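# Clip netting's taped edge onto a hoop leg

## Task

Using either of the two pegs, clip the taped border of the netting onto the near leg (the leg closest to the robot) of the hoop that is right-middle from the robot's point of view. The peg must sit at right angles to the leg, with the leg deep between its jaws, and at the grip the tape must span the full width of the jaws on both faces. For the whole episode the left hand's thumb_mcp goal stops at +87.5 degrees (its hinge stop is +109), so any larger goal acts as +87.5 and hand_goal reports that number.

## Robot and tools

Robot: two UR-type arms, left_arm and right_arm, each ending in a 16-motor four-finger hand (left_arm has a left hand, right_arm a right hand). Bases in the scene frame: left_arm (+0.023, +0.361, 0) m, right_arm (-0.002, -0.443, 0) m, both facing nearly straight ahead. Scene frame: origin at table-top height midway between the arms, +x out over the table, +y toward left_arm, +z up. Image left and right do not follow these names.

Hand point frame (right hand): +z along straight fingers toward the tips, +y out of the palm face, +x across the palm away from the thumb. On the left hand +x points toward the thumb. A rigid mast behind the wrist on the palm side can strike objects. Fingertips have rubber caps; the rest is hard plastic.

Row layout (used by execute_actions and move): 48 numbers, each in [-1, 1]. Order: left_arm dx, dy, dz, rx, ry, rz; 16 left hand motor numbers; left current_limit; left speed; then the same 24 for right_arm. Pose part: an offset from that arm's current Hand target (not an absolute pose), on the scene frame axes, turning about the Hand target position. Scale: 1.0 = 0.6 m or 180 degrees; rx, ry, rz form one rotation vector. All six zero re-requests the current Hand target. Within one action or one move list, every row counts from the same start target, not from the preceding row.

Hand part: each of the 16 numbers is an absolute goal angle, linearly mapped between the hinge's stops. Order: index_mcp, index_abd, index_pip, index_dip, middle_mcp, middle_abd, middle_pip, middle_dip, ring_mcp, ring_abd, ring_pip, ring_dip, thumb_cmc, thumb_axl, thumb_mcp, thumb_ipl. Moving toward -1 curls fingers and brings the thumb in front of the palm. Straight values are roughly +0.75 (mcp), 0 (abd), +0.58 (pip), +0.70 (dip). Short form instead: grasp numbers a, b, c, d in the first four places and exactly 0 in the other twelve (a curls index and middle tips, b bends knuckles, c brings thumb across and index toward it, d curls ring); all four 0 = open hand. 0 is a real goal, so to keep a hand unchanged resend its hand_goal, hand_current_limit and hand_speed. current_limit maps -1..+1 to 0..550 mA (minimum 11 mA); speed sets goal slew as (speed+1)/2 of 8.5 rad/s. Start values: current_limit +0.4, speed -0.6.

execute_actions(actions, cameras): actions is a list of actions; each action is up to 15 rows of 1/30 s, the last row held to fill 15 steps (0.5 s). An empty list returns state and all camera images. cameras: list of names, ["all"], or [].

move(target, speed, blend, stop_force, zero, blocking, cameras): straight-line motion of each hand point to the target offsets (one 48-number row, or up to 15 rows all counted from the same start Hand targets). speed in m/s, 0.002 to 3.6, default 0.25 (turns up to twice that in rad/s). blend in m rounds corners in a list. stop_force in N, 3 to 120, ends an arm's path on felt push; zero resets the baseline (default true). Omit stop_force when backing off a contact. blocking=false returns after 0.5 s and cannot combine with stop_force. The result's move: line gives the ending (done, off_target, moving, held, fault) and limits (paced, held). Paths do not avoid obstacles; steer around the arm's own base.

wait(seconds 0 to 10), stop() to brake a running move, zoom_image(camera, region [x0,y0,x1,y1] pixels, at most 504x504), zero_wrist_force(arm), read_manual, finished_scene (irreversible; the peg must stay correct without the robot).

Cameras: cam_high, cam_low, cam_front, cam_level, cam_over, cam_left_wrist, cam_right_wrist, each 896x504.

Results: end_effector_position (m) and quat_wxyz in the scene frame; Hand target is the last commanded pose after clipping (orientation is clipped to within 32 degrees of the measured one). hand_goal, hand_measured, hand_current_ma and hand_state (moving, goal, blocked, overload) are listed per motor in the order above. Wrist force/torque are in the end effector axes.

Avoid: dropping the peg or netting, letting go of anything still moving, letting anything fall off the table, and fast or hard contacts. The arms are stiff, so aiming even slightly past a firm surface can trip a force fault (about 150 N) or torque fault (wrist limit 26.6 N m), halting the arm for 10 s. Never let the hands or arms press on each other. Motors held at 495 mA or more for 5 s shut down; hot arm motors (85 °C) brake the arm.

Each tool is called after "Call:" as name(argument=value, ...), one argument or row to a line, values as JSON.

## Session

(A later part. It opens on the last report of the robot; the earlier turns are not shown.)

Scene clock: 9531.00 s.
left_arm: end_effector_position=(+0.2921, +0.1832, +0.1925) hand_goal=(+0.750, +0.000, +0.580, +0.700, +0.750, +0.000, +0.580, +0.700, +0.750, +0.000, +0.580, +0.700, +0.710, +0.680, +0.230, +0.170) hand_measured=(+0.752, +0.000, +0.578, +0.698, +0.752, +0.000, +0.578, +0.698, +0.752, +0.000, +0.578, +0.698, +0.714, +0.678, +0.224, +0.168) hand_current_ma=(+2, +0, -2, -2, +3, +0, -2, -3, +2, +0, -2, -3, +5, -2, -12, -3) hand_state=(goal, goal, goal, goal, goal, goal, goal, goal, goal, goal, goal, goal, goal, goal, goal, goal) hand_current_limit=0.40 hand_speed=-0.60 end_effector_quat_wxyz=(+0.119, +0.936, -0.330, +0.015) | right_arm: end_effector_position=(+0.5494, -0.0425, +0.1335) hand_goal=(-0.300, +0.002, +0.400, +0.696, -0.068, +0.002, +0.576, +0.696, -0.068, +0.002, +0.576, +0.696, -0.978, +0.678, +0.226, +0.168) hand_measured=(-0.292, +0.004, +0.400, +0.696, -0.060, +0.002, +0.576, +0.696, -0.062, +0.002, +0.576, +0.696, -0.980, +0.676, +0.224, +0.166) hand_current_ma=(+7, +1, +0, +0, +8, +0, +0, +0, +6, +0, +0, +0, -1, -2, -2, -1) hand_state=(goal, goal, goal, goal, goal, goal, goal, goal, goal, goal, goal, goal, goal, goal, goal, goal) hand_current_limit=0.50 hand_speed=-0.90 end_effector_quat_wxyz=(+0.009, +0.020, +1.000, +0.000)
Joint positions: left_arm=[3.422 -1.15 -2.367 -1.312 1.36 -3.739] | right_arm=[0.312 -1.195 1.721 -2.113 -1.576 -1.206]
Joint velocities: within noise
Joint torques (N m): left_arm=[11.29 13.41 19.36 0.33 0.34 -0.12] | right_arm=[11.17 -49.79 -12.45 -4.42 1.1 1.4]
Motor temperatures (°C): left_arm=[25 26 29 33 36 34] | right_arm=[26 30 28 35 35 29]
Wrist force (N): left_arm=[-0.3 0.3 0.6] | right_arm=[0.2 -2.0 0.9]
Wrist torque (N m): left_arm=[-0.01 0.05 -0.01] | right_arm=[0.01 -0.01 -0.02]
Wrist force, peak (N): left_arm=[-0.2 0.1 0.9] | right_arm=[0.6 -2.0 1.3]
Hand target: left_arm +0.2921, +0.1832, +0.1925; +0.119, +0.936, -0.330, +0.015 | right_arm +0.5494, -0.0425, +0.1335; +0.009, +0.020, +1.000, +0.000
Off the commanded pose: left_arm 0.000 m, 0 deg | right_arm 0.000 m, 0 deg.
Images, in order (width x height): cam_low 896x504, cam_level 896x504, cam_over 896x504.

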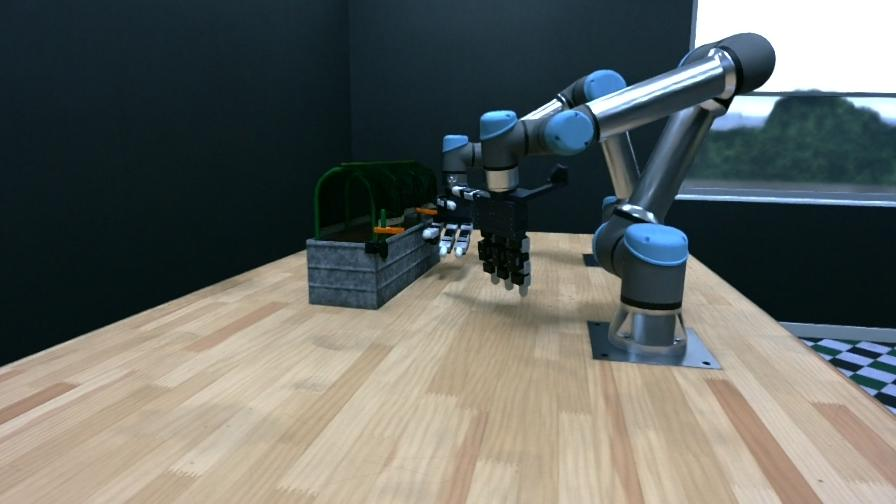

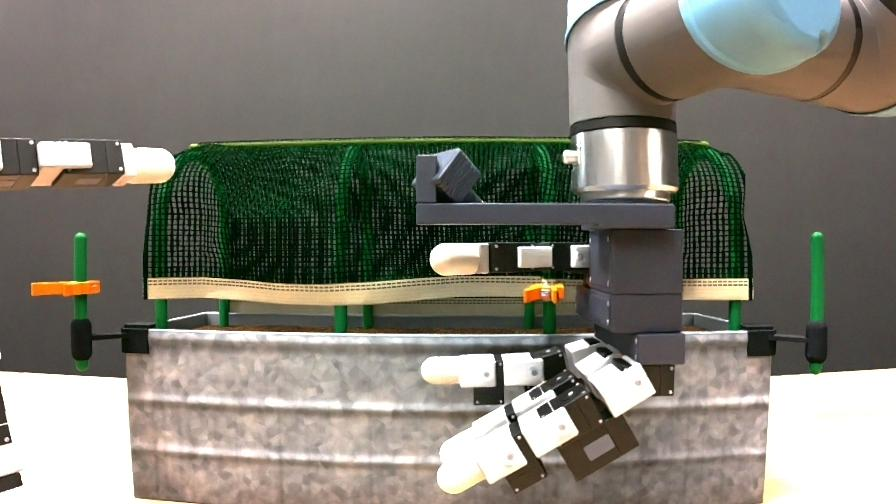

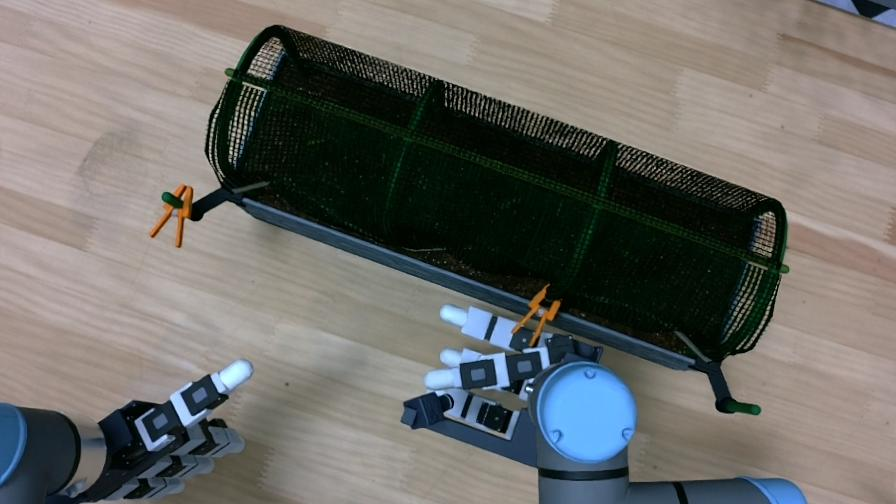

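Call:
move(
  target=[
    [0,0,0,0,0,0,0.75,0,0.58,0.7,0.75,0,0.58,0.7,0.75,0,0.58,0.7,0.71,0.68,0.23,0.17,0.4,-0.6,0.0002,0.005,0,0,0,0,-0.3,0.001,0.4,0.696,-0.068,0.002,0.576,0.696,-0.068,0.002,0.576,0.696,-0.978,0.678,0.226,0.168,0.5,-0.9],
  ],
  speed=0.01,
)

Call:
move(
  target=[
    [0,0,0,0,0,0,0.75,0,0.58,0.7,0.75,0,0.58,0.7,0.75,0,0.58,0.7,0.71,0.68,0.23,0.17,0.4,-0.6,0,0,0,0,0,0,-0.78,0.001,0.3,0.696,-0.068,0.002,0.576,0.696,-0.068,0.002,0.576,0.696,-0.978,0.678,0.226,0.168,0.5,-0.9],
  ],
  speed=0.02,
  cameras=["cam_over","cam_level"],
)

Call:
zoom_image(
  camera="cam_over",
  region=[500, 270, 600, 360],
)

Scene clock: 9614.73 s.
left_arm: end_effector_position=(+0.2921, +0.1832, +0.1925) hand_goal=(+0.750, +0.000, +0.580, +0.700, +0.750, +0.000, +0.580, +0.700, +0.750, +0.000, +0.580, +0.700, +0.710, +0.680, +0.230, +0.170) hand_measured=(+0.752, +0.000, +0.578, +0.698, +0.752, +0.000, +0.578, +0.698, +0.752, +0.000, +0.578, +0.698, +0.714, +0.678, +0.224, +0.168) hand_current_ma=(+2, +0, -2, -2, +3, +0, -2, -3, +2, +0, -2, -3, +5, -2, -12, -3) hand_state=(goal, goal, goal, goal, goal, goal, goal, goal, goal, goal, goal, goal, goal, goal, goal, goal) hand_current_limit=0.40 hand_speed=-0.60 end_effector_quat_wxyz=(+0.119, +0.936, -0.330, +0.015) | right_arm: end_effector_position=(+0.5496, -0.0394, +0.1335) hand_goal=(-0.300, +0.002, +0.400, +0.696, -0.068, +0.002, +0.576, +0.696, -0.068, +0.002, +0.576, +0.696, -0.978, +0.678, +0.226, +0.168) hand_measured=(-0.292, +0.004, +0.400, +0.696, -0.060, +0.002, +0.576, +0.696, -0.062, +0.002, +0.576, +0.696, -0.980, +0.676, +0.224, +0.166) hand_current_ma=(+7, +1, +0, +0, +8, +0, +0, +0, +6, +0, +0, +0, -1, -2, -2, -1) hand_state=(goal, goal, goal, goal, goal, goal, goal, goal, goal, goal, goal, goal, goal, goal, goal, goal) hand_current_limit=0.50 hand_speed=-0.90 end_effector_quat_wxyz=(+0.009, +0.020, +1.000, +0.000)
Joint positions: left_arm=[3.422 -1.15 -2.367 -1.312 1.36 -3.739] | right_arm=[0.317 -1.191 1.715 -2.112 -1.576 -1.202]
Joint torques (N m): left_arm=[11.64 13.64 19.1 0.29 0.45 -0.08] | right_arm=[4.27 -34.83 -28.84 -0.82 -1.02 1.15]
Wrist force (N): left_arm=[-0.3 0.1 0.6] | right_arm=[0.5 -2.0 1.0]
Wrist torque (N m): left_arm=[-0.04 0.05 -0.01] | right_arm=[0.00 -0.05 -0.19]
Wrist force, peak (N): left_arm=[-0.1 0.2 0.8] | right_arm=[0.3 -2.3 0.9]
Hand target: left_arm +0.2921, +0.1832, +0.1925; +0.119, +0.936, -0.330, +0.015 | right_arm +0.5496, -0.0395, +0.1335; +0.009, +0.020, +1.000, +0.000
Off the commanded pose: left_arm 0.000 m, 0 deg | right_arm 0.000 m, 0 deg.
move: done

Scene clock: 9616.43 s.
left_arm: end_effector_position=(+0.2921, +0.1832, +0.1925) hand_goal=(+0.750, +0.000, +0.580, +0.700, +0.750, +0.000, +0.580, +0.700, +0.750, +0.000, +0.580, +0.700, +0.710, +0.680, +0.230, +0.170) hand_measured=(+0.752, +0.000, +0.578, +0.698, +0.752, +0.000, +0.578, +0.698, +0.752, +0.000, +0.578, +0.698, +0.714, +0.678, +0.224, +0.168) hand_current_ma=(+2, +0, -2, -2, +3, +0, -2, -3, +2, +0, -2, -3, +5, -2, -12, -3) hand_state=(goal, goal, goal, goal, goal, goal, goal, goal, goal, goal, goal, goal, goal, goal, goal, goal) hand_current_limit=0.40 hand_speed=-0.60 end_effector_quat_wxyz=(+0.119, +0.936, -0.330, +0.015) | right_arm: end_effector_position=(+0.5496, -0.0395, +0.1335) hand_goal=(-0.780, +0.002, +0.300, +0.696, -0.068, +0.002, +0.576, +0.696, -0.068, +0.002, +0.576, +0.696, -0.978, +0.678, +0.226, +0.168) hand_measured=(-0.758, +0.004, +0.308, +0.696, -0.060, +0.002, +0.576, +0.696, -0.062, +0.002, +0.576, +0.696, -0.980, +0.676, +0.224, +0.166) hand_current_ma=(+33, +1, +7, +0, +8, +0, +0, +0, +6, +0, +0, +0, -1, -2, -2, -1) hand_state=(blocked, goal, goal, goal, goal, goal, goal, goal, goal, goal, goal, goal, goal, goal, goal, goal) hand_current_limit=0.50 hand_speed=-0.90 end_effector_quat_wxyz=(+0.009, +0.020, +1.000, +0.000)
Joint positions: left_arm=[3.422 -1.15 -2.367 -1.312 1.36 -3.739] | right_arm=[0.317 -1.191 1.716 -2.112 -1.576 -1.202]
Joint torques (N m): left_arm=[11.66 13.77 19.53 0.4 0.27 -0.12] | right_arm=[-10.57 -49.66 -15.13 -3.53 -1.21 -1.35]
Wrist force (N): left_arm=[-0.3 0.3 0.7] | right_arm=[0.4 -1.9 0.8]
Wrist torque (N m): left_arm=[-0.02 0.06 -0.01] | right_arm=[0.03 -0.02 -0.20]
Wrist force, peak (N): left_arm=[-0.3 0.4 0.6] | right_arm=[0.6 -2.3 1.0]
Hand target: left_arm +0.2921, +0.1832, +0.1925; +0.119, +0.936, -0.330, +0.015 | right_arm +0.5496, -0.0395, +0.1335; +0.009, +0.020, +1.000, +0.000
Off the commanded pose: left_arm 0.000 m, 0 deg | right_arm 0.000 m, 0 deg.
move: done
Images, in order (width x height): cam_level 896x504, cam_over 896x504.

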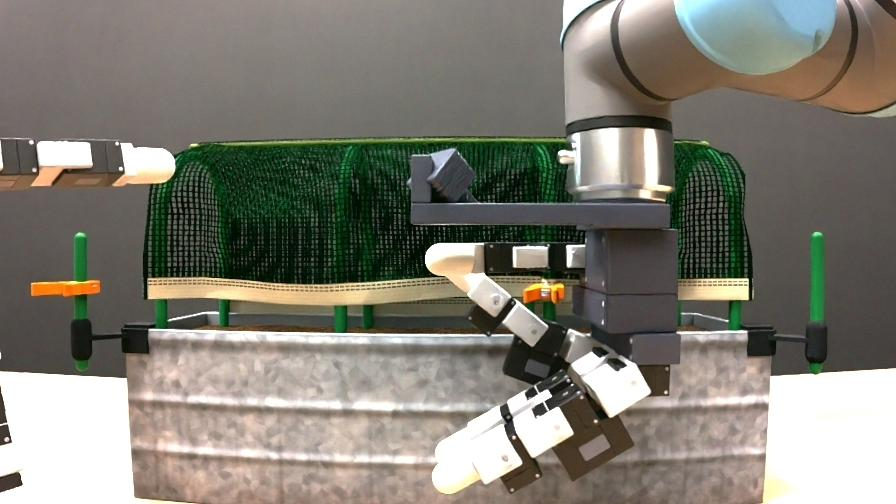

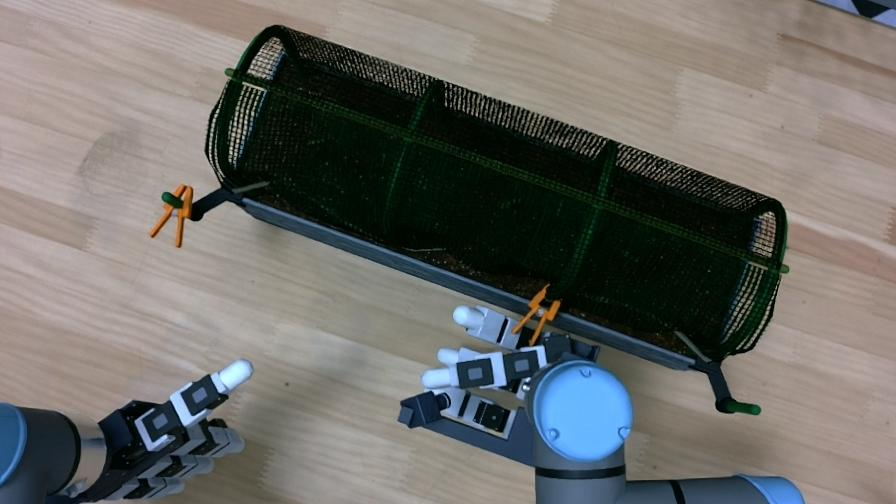

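Scaled by 5.040.

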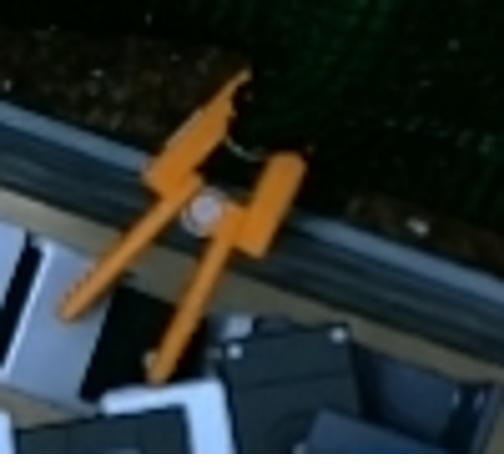

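Call:
move(
  target=[
    [0,0,0,0,0,0,0.75,0,0.58,0.7,0.75,0,0.58,0.7,0.75,0,0.58,0.7,0.71,0.68,0.23,0.17,0.4,-0.6,0,0,0,0,0,0,-0.8,0.001,-0.2,0.696,-0.068,0.002,0.576,0.696,-0.068,0.002,0.576,0.696,-0.978,0.678,0.226,0.168,0.6,-0.9],
  ],
  speed=0.02,
  cameras=["cam_over","cam_level"],
)

Call:
zoom_image(
  camera="cam_over",
  region=[500, 270, 600, 360],
)

Call:
zoom_image(
  camera="cam_level",
  region=[500, 262, 600, 332],
)

Scene clock: 9631.10 s.
left_arm: end_effector_position=(+0.2921, +0.1832, +0.1925) hand_goal=(+0.750, +0.000, +0.580, +0.700, +0.750, +0.000, +0.580, +0.700, +0.750, +0.000, +0.580, +0.700, +0.710, +0.680, +0.230, +0.170) hand_measured=(+0.752, +0.000, +0.578, +0.698, +0.752, +0.000, +0.578, +0.698, +0.752, +0.000, +0.578, +0.698, +0.714, +0.678, +0.224, +0.168) hand_current_ma=(+2, +0, -2, -2, +3, +0, -2, -3, +2, +0, -2, -3, +5, -2, -12, -3) hand_state=(goal, goal, goal, goal, goal, goal, goal, goal, goal, goal, goal, goal, goal, goal, goal, goal) hand_current_limit=0.40 hand_speed=-0.60 end_effector_quat_wxyz=(+0.119, +0.936, -0.330, +0.015) | right_arm: end_effector_position=(+0.5496, -0.0395, +0.1335) hand_goal=(-0.800, +0.002, -0.200, +0.696, -0.068, +0.002, +0.576, +0.696, -0.068, +0.002, +0.576, +0.696, -0.978, +0.678, +0.226, +0.168) hand_measured=(-0.778, +0.004, -0.186, +0.696, -0.060, +0.002, +0.576, +0.696, -0.062, +0.002, +0.576, +0.696, -0.980, +0.676, +0.224, +0.166) hand_current_ma=(+33, +0, +17, +0, +8, +0, +0, +0, +6, +0, +0, +0, -1, -2, -2, -1) hand_state=(blocked, goal, goal, goal, goal, goal, goal, goal, goal, goal, goal, goal, goal, goal, goal, goal) hand_current_limit=0.60 hand_speed=-0.90 end_effector_quat_wxyz=(+0.009, +0.020, +1.000, +0.000)
Joint positions: left_arm=[3.422 -1.15 -2.367 -1.312 1.36 -3.739] | right_arm=[0.317 -1.191 1.716 -2.112 -1.576 -1.202]
Joint torques (N m): left_arm=[11.35 13.87 20.17 0.32 0.33 -0.15] | right_arm=[-9.26 -49.27 -16.31 -3.71 -1.05 -1.25]
Wrist force (N): left_arm=[-0.2 0.3 0.7] | right_arm=[0.6 -0.7 0.9]
Wrist torque (N m): left_arm=[-0.02 0.03 0.00] | right_arm=[0.11 -0.01 -0.22]
Wrist force, peak (N): left_arm=[-0.2 0.2 1.0] | right_arm=[0.8 -2.4 0.9]
Hand target: left_arm +0.2921, +0.1832, +0.1925; +0.119, +0.936, -0.330, +0.015 | right_arm +0.5496, -0.0395, +0.1335; +0.009, +0.020, +1.000, +0.000
Off the commanded pose: left_arm 0.000 m, 0 deg | right_arm 0.000 m, 0 deg.
move: done
Images, in order (width x height): cam_level 896x504, cam_over 896x504.

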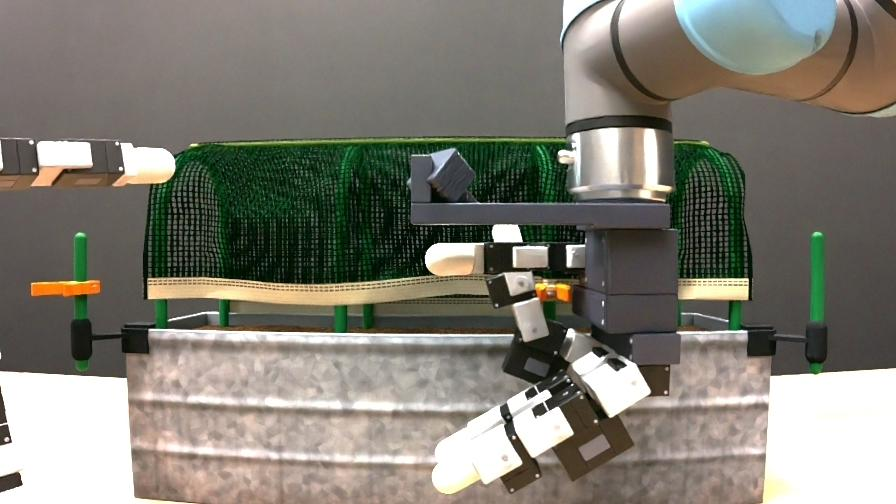

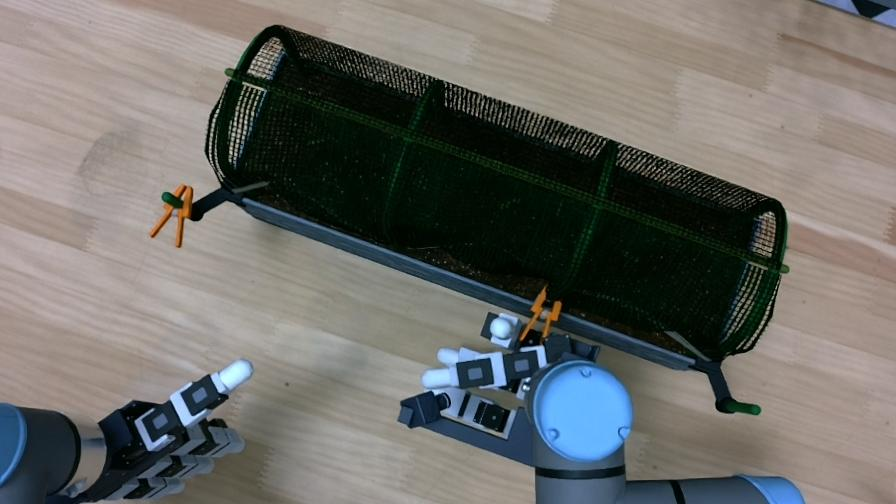

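Scaled by 5.040.

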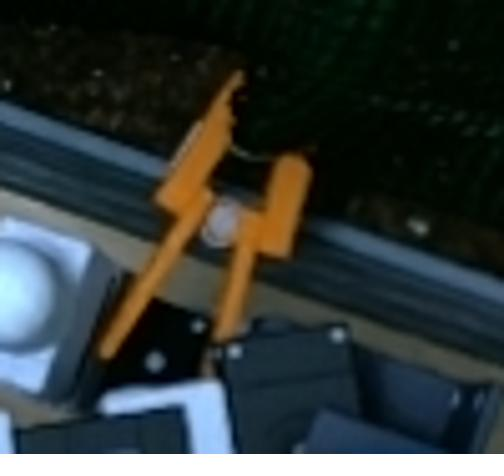

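Scaled by 5.040.

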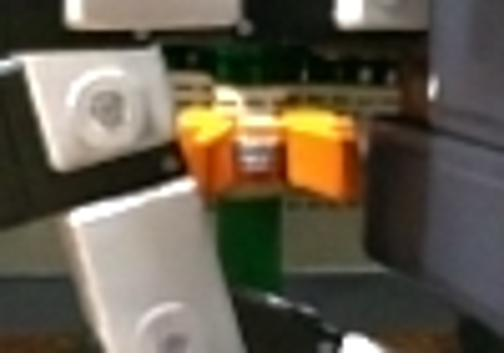

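Call:
move(
  target=[
    [0,0,0,0,0,0,0.75,0,0.58,0.7,0.75,0,0.58,0.7,0.75,0,0.58,0.7,0.71,0.68,0.23,0.17,0.4,-0.6,0,0,0,0,0,0,-1.0,0.001,-0.9,0.696,-0.068,0.002,0.576,0.696,-0.068,0.002,0.576,0.696,-0.978,0.678,0.226,0.168,0.79,-0.93],
  ],
  speed=0.02,
  cameras=["cam_over","cam_level","cam_low"],
)

Call:
zoom_image(
  camera="cam_over",
  region=[500, 270, 600, 360],
)

Call:
zoom_image(
  camera="cam_level",
  region=[500, 262, 600, 332],
)

Call:
zoom_image(
  camera="cam_low",
  region=[395, 190, 455, 235],
)

Scene clock: 9644.47 s.
left_arm: end_effector_position=(+0.2921, +0.1832, +0.1925) hand_goal=(+0.750, +0.000, +0.580, +0.700, +0.750, +0.000, +0.580, +0.700, +0.750, +0.000, +0.580, +0.700, +0.710, +0.680, +0.230, +0.170) hand_measured=(+0.752, +0.000, +0.578, +0.698, +0.752, +0.000, +0.578, +0.698, +0.752, +0.000, +0.578, +0.698, +0.714, +0.678, +0.224, +0.168) hand_current_ma=(+2, +0, -2, -2, +3, +0, -2, -3, +2, +0, -2, -3, +5, -2, -12, -3) hand_state=(goal, goal, goal, goal, goal, goal, goal, goal, goal, goal, goal, goal, goal, goal, goal, goal) hand_current_limit=0.40 hand_speed=-0.60 end_effector_quat_wxyz=(+0.119, +0.936, -0.330, +0.015) | right_arm: end_effector_position=(+0.5496, -0.0395, +0.1335) hand_goal=(-1.000, +0.002, -0.900, +0.696, -0.068, +0.002, +0.576, +0.696, -0.068, +0.002, +0.576, +0.696, -0.978, +0.678, +0.226, +0.168) hand_measured=(-0.822, +0.004, -0.302, +0.702, -0.060, +0.002, +0.576, +0.696, -0.062, +0.002, +0.576, +0.696, -0.980, +0.676, +0.224, +0.166) hand_current_ma=(+492, +1, +492, +5, +8, +0, +0, +0, +6, +0, +0, +0, -1, -2, -2, -1) hand_state=(blocked, goal, blocked, goal, goal, goal, goal, goal, goal, goal, goal, goal, goal, goal, goal, goal) hand_current_limit=0.79 hand_speed=-0.93 end_effector_quat_wxyz=(+0.009, +0.020, +1.000, +0.000)
Joint positions: left_arm=[3.422 -1.15 -2.367 -1.312 1.36 -3.739] | right_arm=[0.317 -1.191 1.716 -2.112 -1.576 -1.202]
Joint torques (N m): left_arm=[11.17 13.52 20.09 0.34 0.22 -0.34] | right_arm=[-8.32 -48.3 -16.31 -3.52 -0.91 -1.34]
Wrist force (N): left_arm=[-0.3 0.1 0.6] | right_arm=[2.0 -0.5 1.1]
Wrist torque (N m): left_arm=[-0.04 0.05 -0.01] | right_arm=[0.09 -0.10 -0.19]
Wrist force, peak (N): left_arm=[-0.3 0.4 0.7] | right_arm=[2.5 -0.7 1.0]
Hand target: left_arm +0.2921, +0.1832, +0.1925; +0.119, +0.936, -0.330, +0.015 | right_arm +0.5496, -0.0395, +0.1335; +0.009, +0.020, +1.000, +0.000
Off the commanded pose: left_arm 0.000 m, 0 deg | right_arm 0.000 m, 0 deg.
move: done
Images, in order (width x height): cam_low 896x504, cam_level 896x504, cam_over 896x504.

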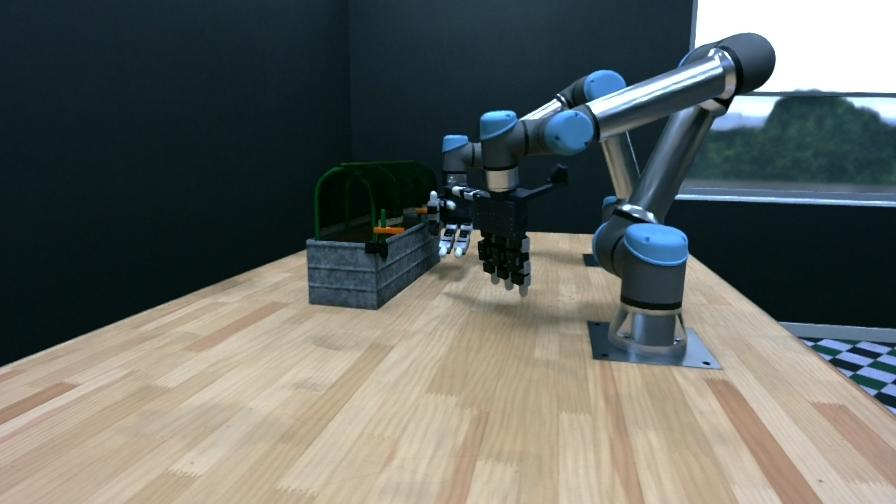

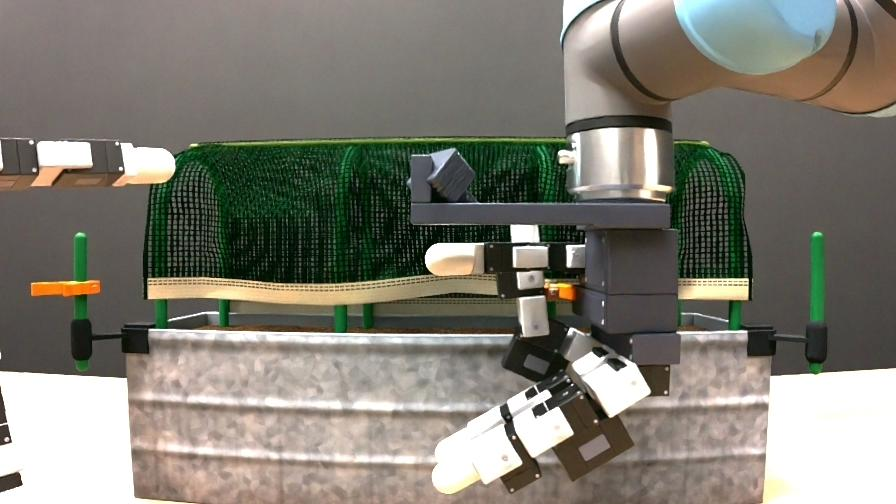

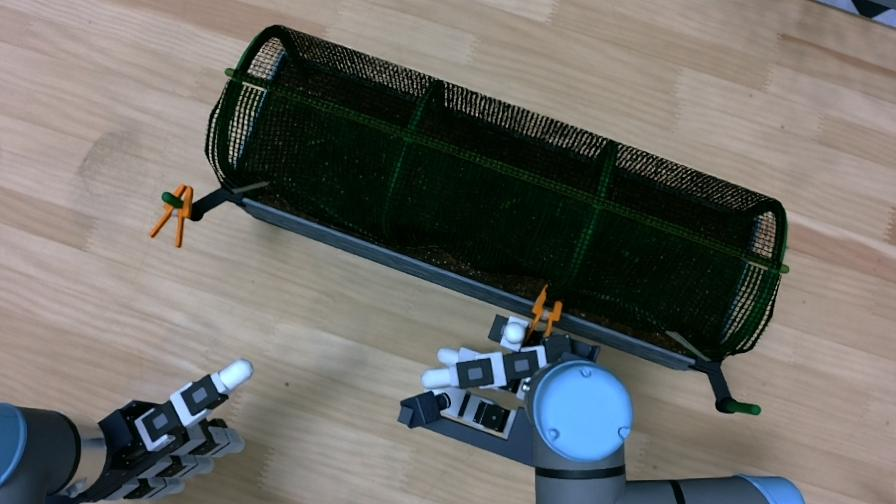

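Scaled by 5.040.

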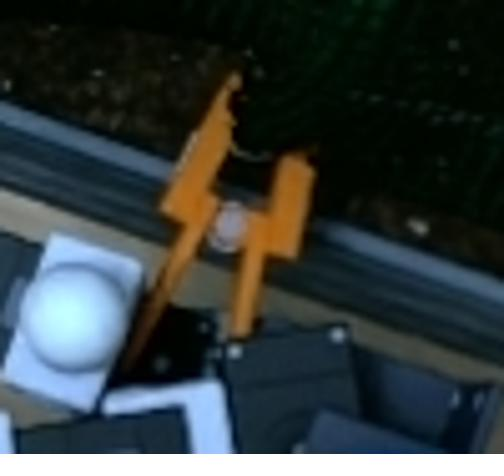

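Scaled by 5.040.

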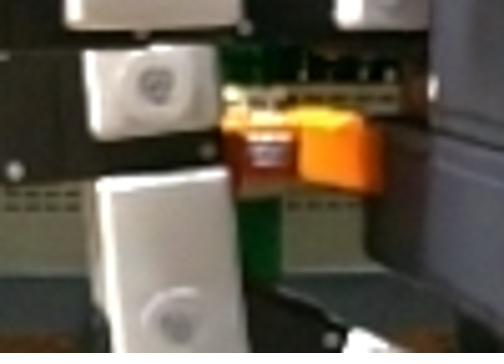

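Scaled by 8.400.

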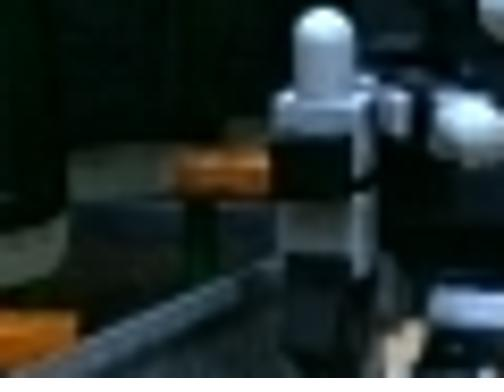

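Call:
move(
  target=[
    [0,0,0,0,0,0,0.75,0,0.58,0.7,0.75,0,0.58,0.7,0.75,0,0.58,0.7,0.71,0.68,0.23,0.17,0.4,-0.6,0,0,0.0027,0,0,0,-1.0,0.001,-0.9,0.696,-0.068,0.002,0.576,0.696,-0.068,0.002,0.576,0.696,-0.978,0.678,0.226,0.168,0.79,-0.93],
    [0,0,0,0,0,0,0.75,0,0.58,0.7,0.75,0,0.58,0.7,0.75,0,0.58,0.7,0.71,0.68,0.23,0.17,0.4,-0.6,0.01,-0.00035,0.0027,0,0,0,-1.0,0.001,-0.9,0.696,-0.068,0.002,0.576,0.696,-0.068,0.002,0.576,0.696,-0.978,0.678,0.226,0.168,0.79,-0.93],
  ],
  speed=0.008,
  stop_force=15,
  cameras=["cam_over","cam_level","cam_low"],
)

Call:
zoom_image(
  camera="cam_over",
  region=[500, 270, 600, 360],
)

Call:
zoom_image(
  camera="cam_level",
  region=[500, 262, 600, 332],
)

Call:
zoom_image(
  camera="cam_low",
  region=[395, 190, 455, 235],
)

Scene clock: 9670.13 s.
left_arm: end_effector_position=(+0.2921, +0.1832, +0.1925) hand_goal=(+0.750, +0.000, +0.580, +0.700, +0.750, +0.000, +0.580, +0.700, +0.750, +0.000, +0.580, +0.700, +0.710, +0.680, +0.230, +0.170) hand_measured=(+0.752, +0.000, +0.578, +0.698, +0.752, +0.000, +0.578, +0.698, +0.752, +0.000, +0.578, +0.698, +0.714, +0.678, +0.224, +0.168) hand_current_ma=(+2, +0, -2, -2, +3, +0, -2, -3, +2, +0, -2, -3, +5, -2, -12, -3) hand_state=(goal, goal, goal, goal, goal, goal, goal, goal, goal, goal, goal, goal, goal, goal, goal, goal) hand_current_limit=0.40 hand_speed=-0.60 end_effector_quat_wxyz=(+0.119, +0.936, -0.330, +0.015) | right_arm: end_effector_position=(+0.5556, -0.0397, +0.1351) hand_goal=(-1.000, +0.002, -0.900, +0.696, -0.068, +0.002, +0.576, +0.696, -0.068, +0.002, +0.576, +0.696, -0.978, +0.678, +0.226, +0.168) hand_measured=(-0.822, +0.008, -0.304, +0.702, -0.060, +0.002, +0.576, +0.696, -0.062, +0.002, +0.576, +0.696, -0.978, +0.676, +0.224, +0.166) hand_current_ma=(+492, +3, +492, +5, +8, +0, +0, +0, +6, +0, +0, +0, +0, -2, -2, -1) hand_state=(blocked, goal, blocked, goal, goal, goal, goal, goal, goal, goal, goal, goal, goal, goal, goal, goal) hand_current_limit=0.79 hand_speed=-0.93 end_effector_quat_wxyz=(+0.009, +0.020, +1.000, +0.000)
Joint positions: left_arm=[3.422 -1.15 -2.367 -1.312 1.36 -3.739] | right_arm=[0.314 -1.182 1.698 -2.103 -1.576 -1.205]
Joint torques (N m): left_arm=[11.66 13.23 20.32 0.45 0.18 -0.35] | right_arm=[4.1 -50.63 -13.15 -4.17 1.95 1.46]
Wrist force (N): left_arm=[-0.1 0.3 0.5] | right_arm=[3.3 -0.9 1.0]
Wrist torque (N m): left_arm=[-0.01 0.02 0.01] | right_arm=[0.08 -0.20 0.13]
Wrist force, peak (N): left_arm=[-0.3 0.2 0.9] | right_arm=[4.3 -0.6 1.3]
Hand target: left_arm +0.2921, +0.1832, +0.1925; +0.119, +0.936, -0.330, +0.015 | right_arm +0.5556, -0.0397, +0.1351; +0.009, +0.020, +1.000, +0.000
Off the commanded pose: left_arm 0.000 m, 0 deg | right_arm 0.000 m, 0 deg.
move: done
Images, in order (width x height): cam_low 896x504, cam_level 896x504, cam_over 896x504.

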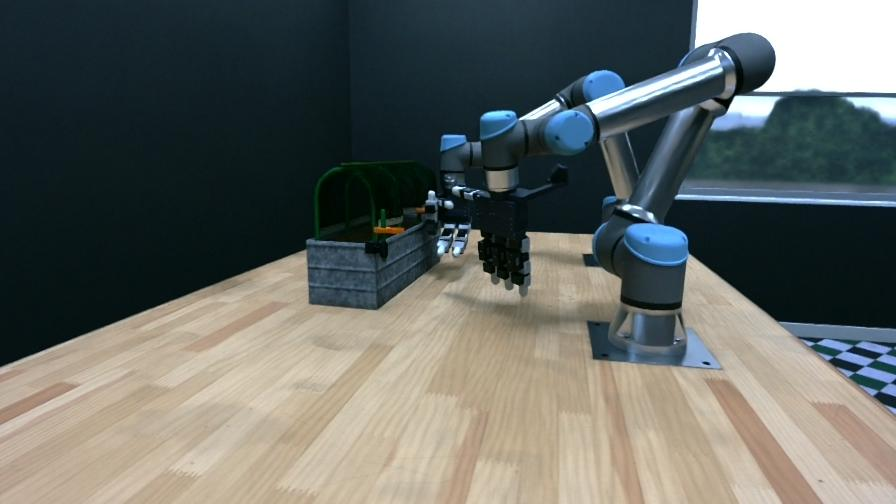

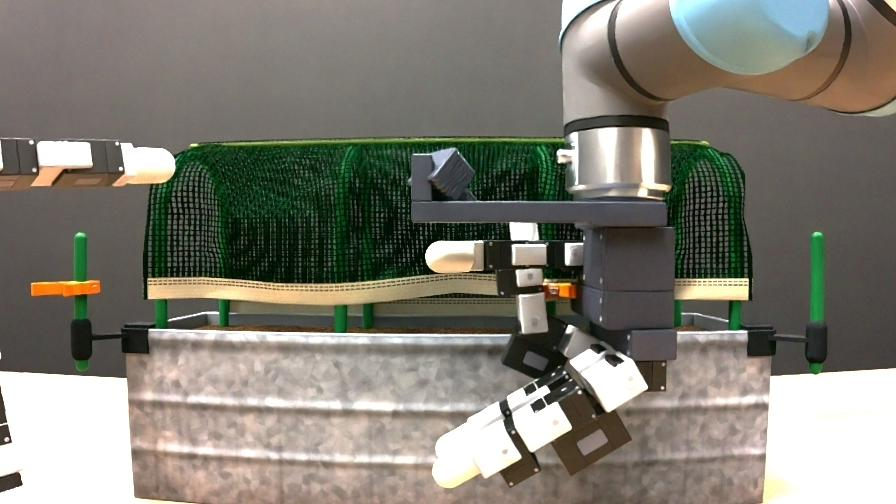

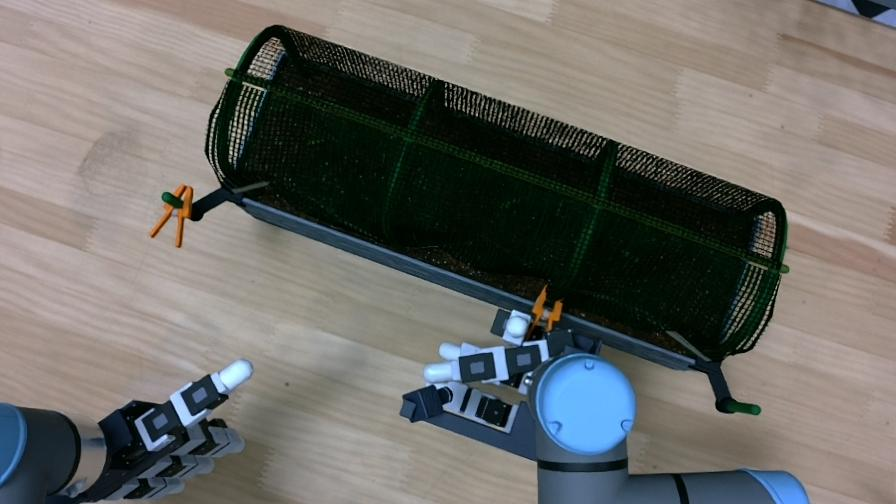

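Scaled by 5.040.

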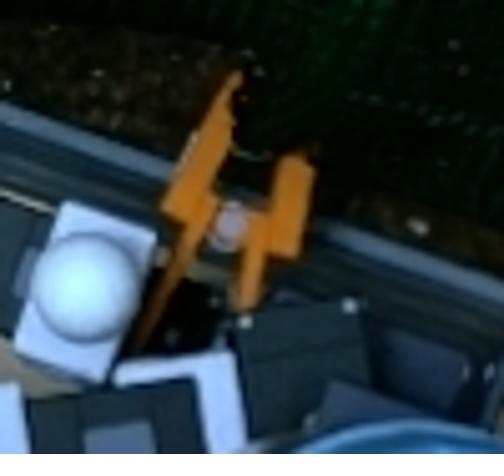

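Scaled by 5.040.

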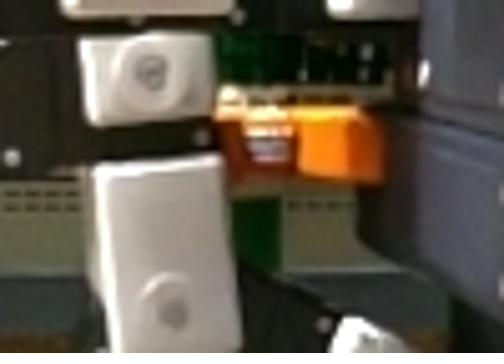

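Scaled by 8.400.

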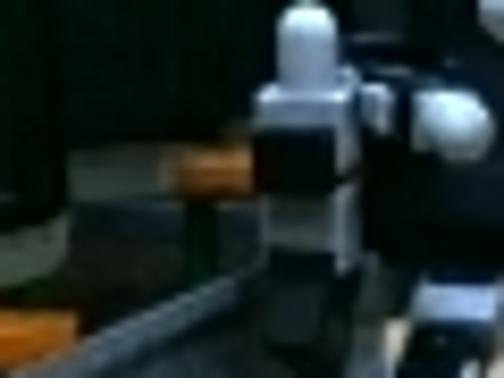

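Call:
move(
  target=[
    [0,0,0,0,0,0,0.75,0,0.58,0.7,0.75,0,0.58,0.7,0.75,0,0.58,0.7,0.71,0.68,0.23,0.17,0.4,-0.6,0,0,0,0,0,0,-1.0,0.001,-0.7,0.696,-0.068,0.002,0.576,0.696,-0.068,0.002,0.576,0.696,-0.978,0.678,0.226,0.168,0.79,-0.95],
    [0,0,0,0,0,0,0.75,0,0.58,0.7,0.75,0,0.58,0.7,0.75,0,0.58,0.7,0.71,0.68,0.23,0.17,0.4,-0.6,0,0,0,0,0,0,-0.94,0.001,-0.6,0.696,-0.068,0.002,0.576,0.696,-0.068,0.002,0.576,0.696,-0.978,0.678,0.226,0.168,0.78,-0.96],
    [0,0,0,0,0,0,0.75,0,0.58,0.7,0.75,0,0.58,0.7,0.75,0,0.58,0.7,0.71,0.68,0.23,0.17,0.4,-0.6,0,0,0,0,0,0,-0.86,0.001,-0.5,0.696,-0.068,0.002,0.576,0.696,-0.068,0.002,0.576,0.696,-0.978,0.678,0.226,0.168,0.72,-0.96],
    [0,0,0,0,0,0,0.75,0,0.58,0.7,0.75,0,0.58,0.7,0.75,0,0.58,0.7,0.71,0.68,0.23,0.17,0.4,-0.6,0,0,0,0,0,0,-0.825,0.001,-0.42,0.696,-0.068,0.002,0.576,0.696,-0.068,0.002,0.576,0.696,-0.978,0.678,0.226,0.168,0.6,-0.96],
  ],
  speed=0.02,
)

Call:
move(
  target=[
    [0,0,0,0,0,0,0.75,0,0.58,0.7,0.75,0,0.58,0.7,0.75,0,0.58,0.7,0.71,0.68,0.23,0.17,0.4,-0.6,0,0,0,0,0,0,-0.81,0.001,-0.2,0.696,-0.068,0.002,0.576,0.696,-0.068,0.002,0.576,0.696,-0.978,0.678,0.226,0.168,0.5,-0.96],
    [0,0,0,0,0,0,0.75,0,0.58,0.7,0.75,0,0.58,0.7,0.75,0,0.58,0.7,0.71,0.68,0.23,0.17,0.4,-0.6,0,0,0,0,0,0,-0.79,0.001,0.2,0.696,-0.068,0.002,0.576,0.696,-0.068,0.002,0.576,0.696,-0.978,0.678,0.226,0.168,0.5,-0.93],
    [0,0,0,0,0,0,0.75,0,0.58,0.7,0.75,0,0.58,0.7,0.75,0,0.58,0.7,0.71,0.68,0.23,0.17,0.4,-0.6,0,-0.004,0,0,0,0,-0.79,0.001,0.2,0.696,-0.068,0.002,0.576,0.696,-0.068,0.002,0.576,0.696,-0.978,0.678,0.226,0.168,0.5,-0.93],
  ],
  speed=0.01,
  cameras=["cam_over","cam_level","cam_low"],
)

Call:
zoom_image(
  camera="cam_over",
  region=[500, 270, 600, 360],
)

Call:
zoom_image(
  camera="cam_low",
  region=[395, 190, 455, 235],
)

Scene clock: 9824.83 s.
left_arm: end_effector_position=(+0.2921, +0.1832, +0.1925) hand_goal=(+0.750, +0.000, +0.580, +0.700, +0.750, +0.000, +0.580, +0.700, +0.750, +0.000, +0.580, +0.700, +0.710, +0.680, +0.230, +0.170) hand_measured=(+0.752, +0.000, +0.578, +0.698, +0.752, +0.000, +0.578, +0.698, +0.752, +0.000, +0.578, +0.698, +0.714, +0.678, +0.224, +0.168) hand_current_ma=(+2, +0, -2, -2, +3, +0, -2, -3, +2, +0, -2, -3, +5, -2, -12, -3) hand_state=(goal, goal, goal, goal, goal, goal, goal, goal, goal, goal, goal, goal, goal, goal, goal, goal) hand_current_limit=0.40 hand_speed=-0.60 end_effector_quat_wxyz=(+0.119, +0.936, -0.330, +0.015) | right_arm: end_effector_position=(+0.5556, -0.0397, +0.1351) hand_goal=(-0.824, +0.002, -0.420, +0.696, -0.068, +0.002, +0.576, +0.696, -0.068, +0.002, +0.576, +0.696, -0.978, +0.678, +0.226, +0.168) hand_measured=(-0.776, +0.016, -0.368, +0.706, -0.060, +0.002, +0.576, +0.696, -0.062, +0.002, +0.576, +0.696, -0.978, +0.676, +0.224, +0.166) hand_current_ma=(+105, +12, +150, +10, +8, +0, +0, +0, +6, +0, +0, +0, +0, -2, -2, -1) hand_state=(blocked, goal, moving, goal, goal, goal, goal, goal, goal, goal, goal, goal, goal, goal, goal, goal) hand_current_limit=0.60 hand_speed=-0.96 end_effector_quat_wxyz=(+0.009, +0.020, +1.000, +0.000)
Joint positions: left_arm=[3.422 -1.15 -2.367 -1.312 1.36 -3.739] | right_arm=[0.314 -1.182 1.698 -2.103 -1.576 -1.205]
Joint torques (N m): left_arm=[11.07 13.43 19.86 0.34 0.26 -0.43] | right_arm=[9.17 -48.93 -14.72 -4.05 1.74 1.51]
Wrist force (N): left_arm=[-0.2 0.3 0.5] | right_arm=[0.4 -1.1 0.4]
Wrist torque (N m): left_arm=[0.00 0.03 0.00] | right_arm=[0.10 -0.02 0.01]
Wrist force, peak (N): left_arm=[-0.1 0.2 0.9] | right_arm=[3.7 -1.2 1.2]
Hand target: left_arm +0.2921, +0.1832, +0.1925; +0.119, +0.936, -0.330, +0.015 | right_arm +0.5556, -0.0397, +0.1351; +0.009, +0.020, +1.000, +0.000
Off the commanded pose: left_arm 0.000 m, 0 deg | right_arm 0.000 m, 0 deg.
move: done

Scene clock: 9829.23 s.
left_arm: end_effector_position=(+0.2921, +0.1832, +0.1925) hand_goal=(+0.750, +0.000, +0.580, +0.700, +0.750, +0.000, +0.580, +0.700, +0.750, +0.000, +0.580, +0.700, +0.710, +0.680, +0.230, +0.170) hand_measured=(+0.752, +0.000, +0.578, +0.698, +0.752, +0.000, +0.578, +0.698, +0.752, +0.000, +0.578, +0.698, +0.714, +0.678, +0.224, +0.168) hand_current_ma=(+2, +0, -2, -2, +3, +0, -2, -3, +2, +0, -2, -3, +5, -2, -12, -3) hand_state=(goal, goal, goal, goal, goal, goal, goal, goal, goal, goal, goal, goal, goal, goal, goal, goal) hand_current_limit=0.40 hand_speed=-0.60 end_effector_quat_wxyz=(+0.119, +0.936, -0.330, +0.015) | right_arm: end_effector_position=(+0.5556, -0.0421, +0.1351) hand_goal=(-0.790, +0.002, +0.200, +0.696, -0.068, +0.002, +0.576, +0.696, -0.068, +0.002, +0.576, +0.696, -0.978, +0.678, +0.226, +0.168) hand_measured=(-0.782, +0.004, +0.200, +0.698, -0.060, +0.002, +0.576, +0.696, -0.062, +0.002, +0.576, +0.696, -0.978, +0.676, +0.224, +0.166) hand_current_ma=(+9, +1, +0, +2, +8, +0, +0, +0, +6, +0, +0, +0, +0, -2, -2, -1) hand_state=(goal, goal, goal, goal, goal, goal, goal, goal, goal, goal, goal, goal, goal, goal, goal, goal) hand_current_limit=0.50 hand_speed=-0.93 end_effector_quat_wxyz=(+0.009, +0.020, +1.000, +0.000)
Joint positions: left_arm=[3.422 -1.15 -2.367 -1.312 1.36 -3.739] | right_arm=[0.31 -1.185 1.702 -2.104 -1.576 -1.209]
Joint torques (N m): left_arm=[11.01 13.33 20.27 0.28 0.33 -0.44] | right_arm=[-5.25 -45.18 -17.94 -4.13 2.12 -1]
Wrist force (N): left_arm=[-0.3 0.3 0.7] | right_arm=[0.2 -1.5 0.8]
Wrist torque (N m): left_arm=[-0.03 0.05 -0.01] | right_arm=[0.08 0.00 0.00]
Wrist force, peak (N): left_arm=[-0.2 0.5 0.8] | right_arm=[0.3 -2.2 0.8]
Hand target: left_arm +0.2921, +0.1832, +0.1925; +0.119, +0.936, -0.330, +0.015 | right_arm +0.5556, -0.0421, +0.1351; +0.009, +0.020, +1.000, +0.000
Off the commanded pose: left_arm 0.000 m, 0 deg | right_arm 0.000 m, 0 deg.
move: done
Images, in order (width x height): cam_low 896x504, cam_level 896x504, cam_over 896x504.

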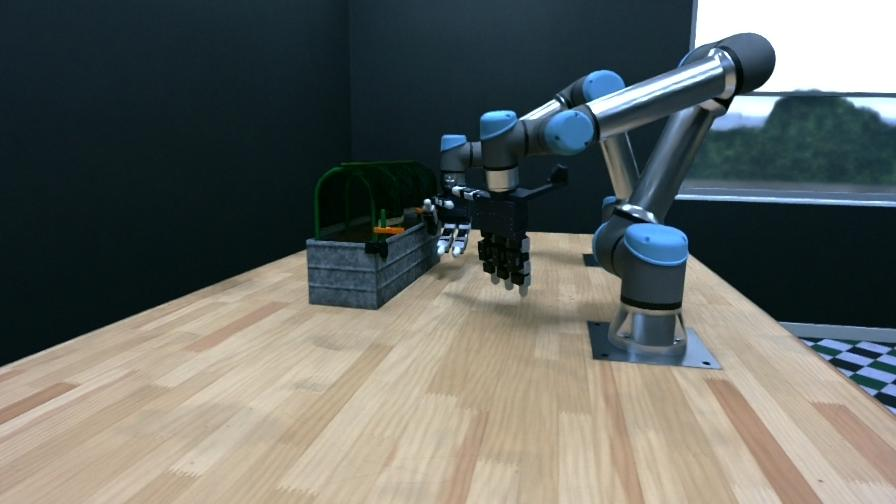

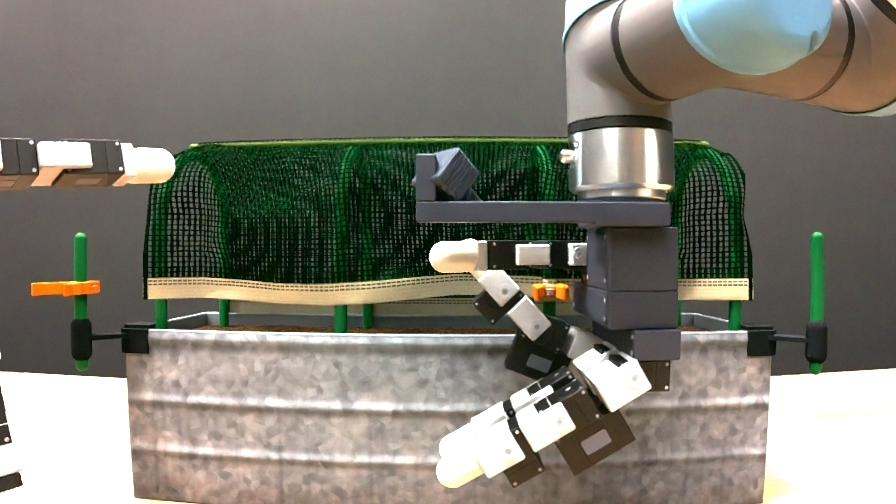

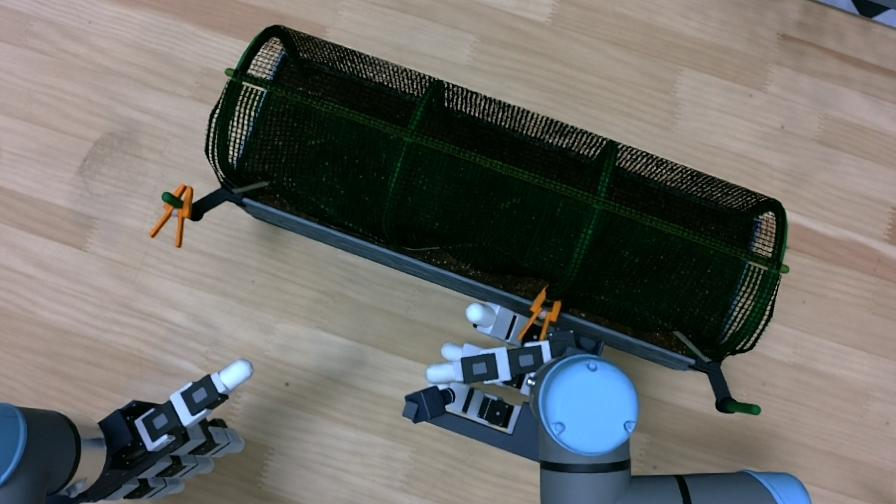

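Scaled by 5.040.

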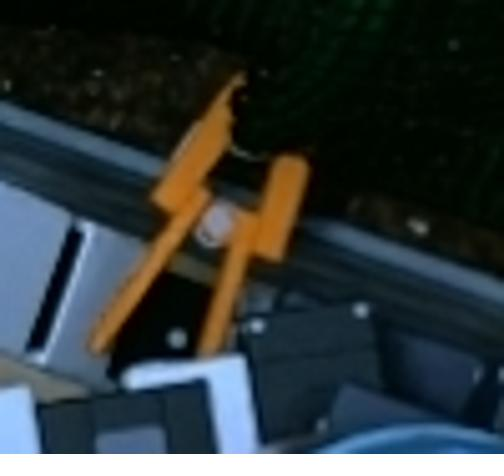

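Scaled by 8.400.

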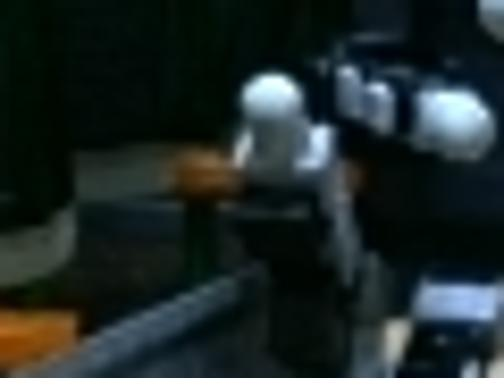

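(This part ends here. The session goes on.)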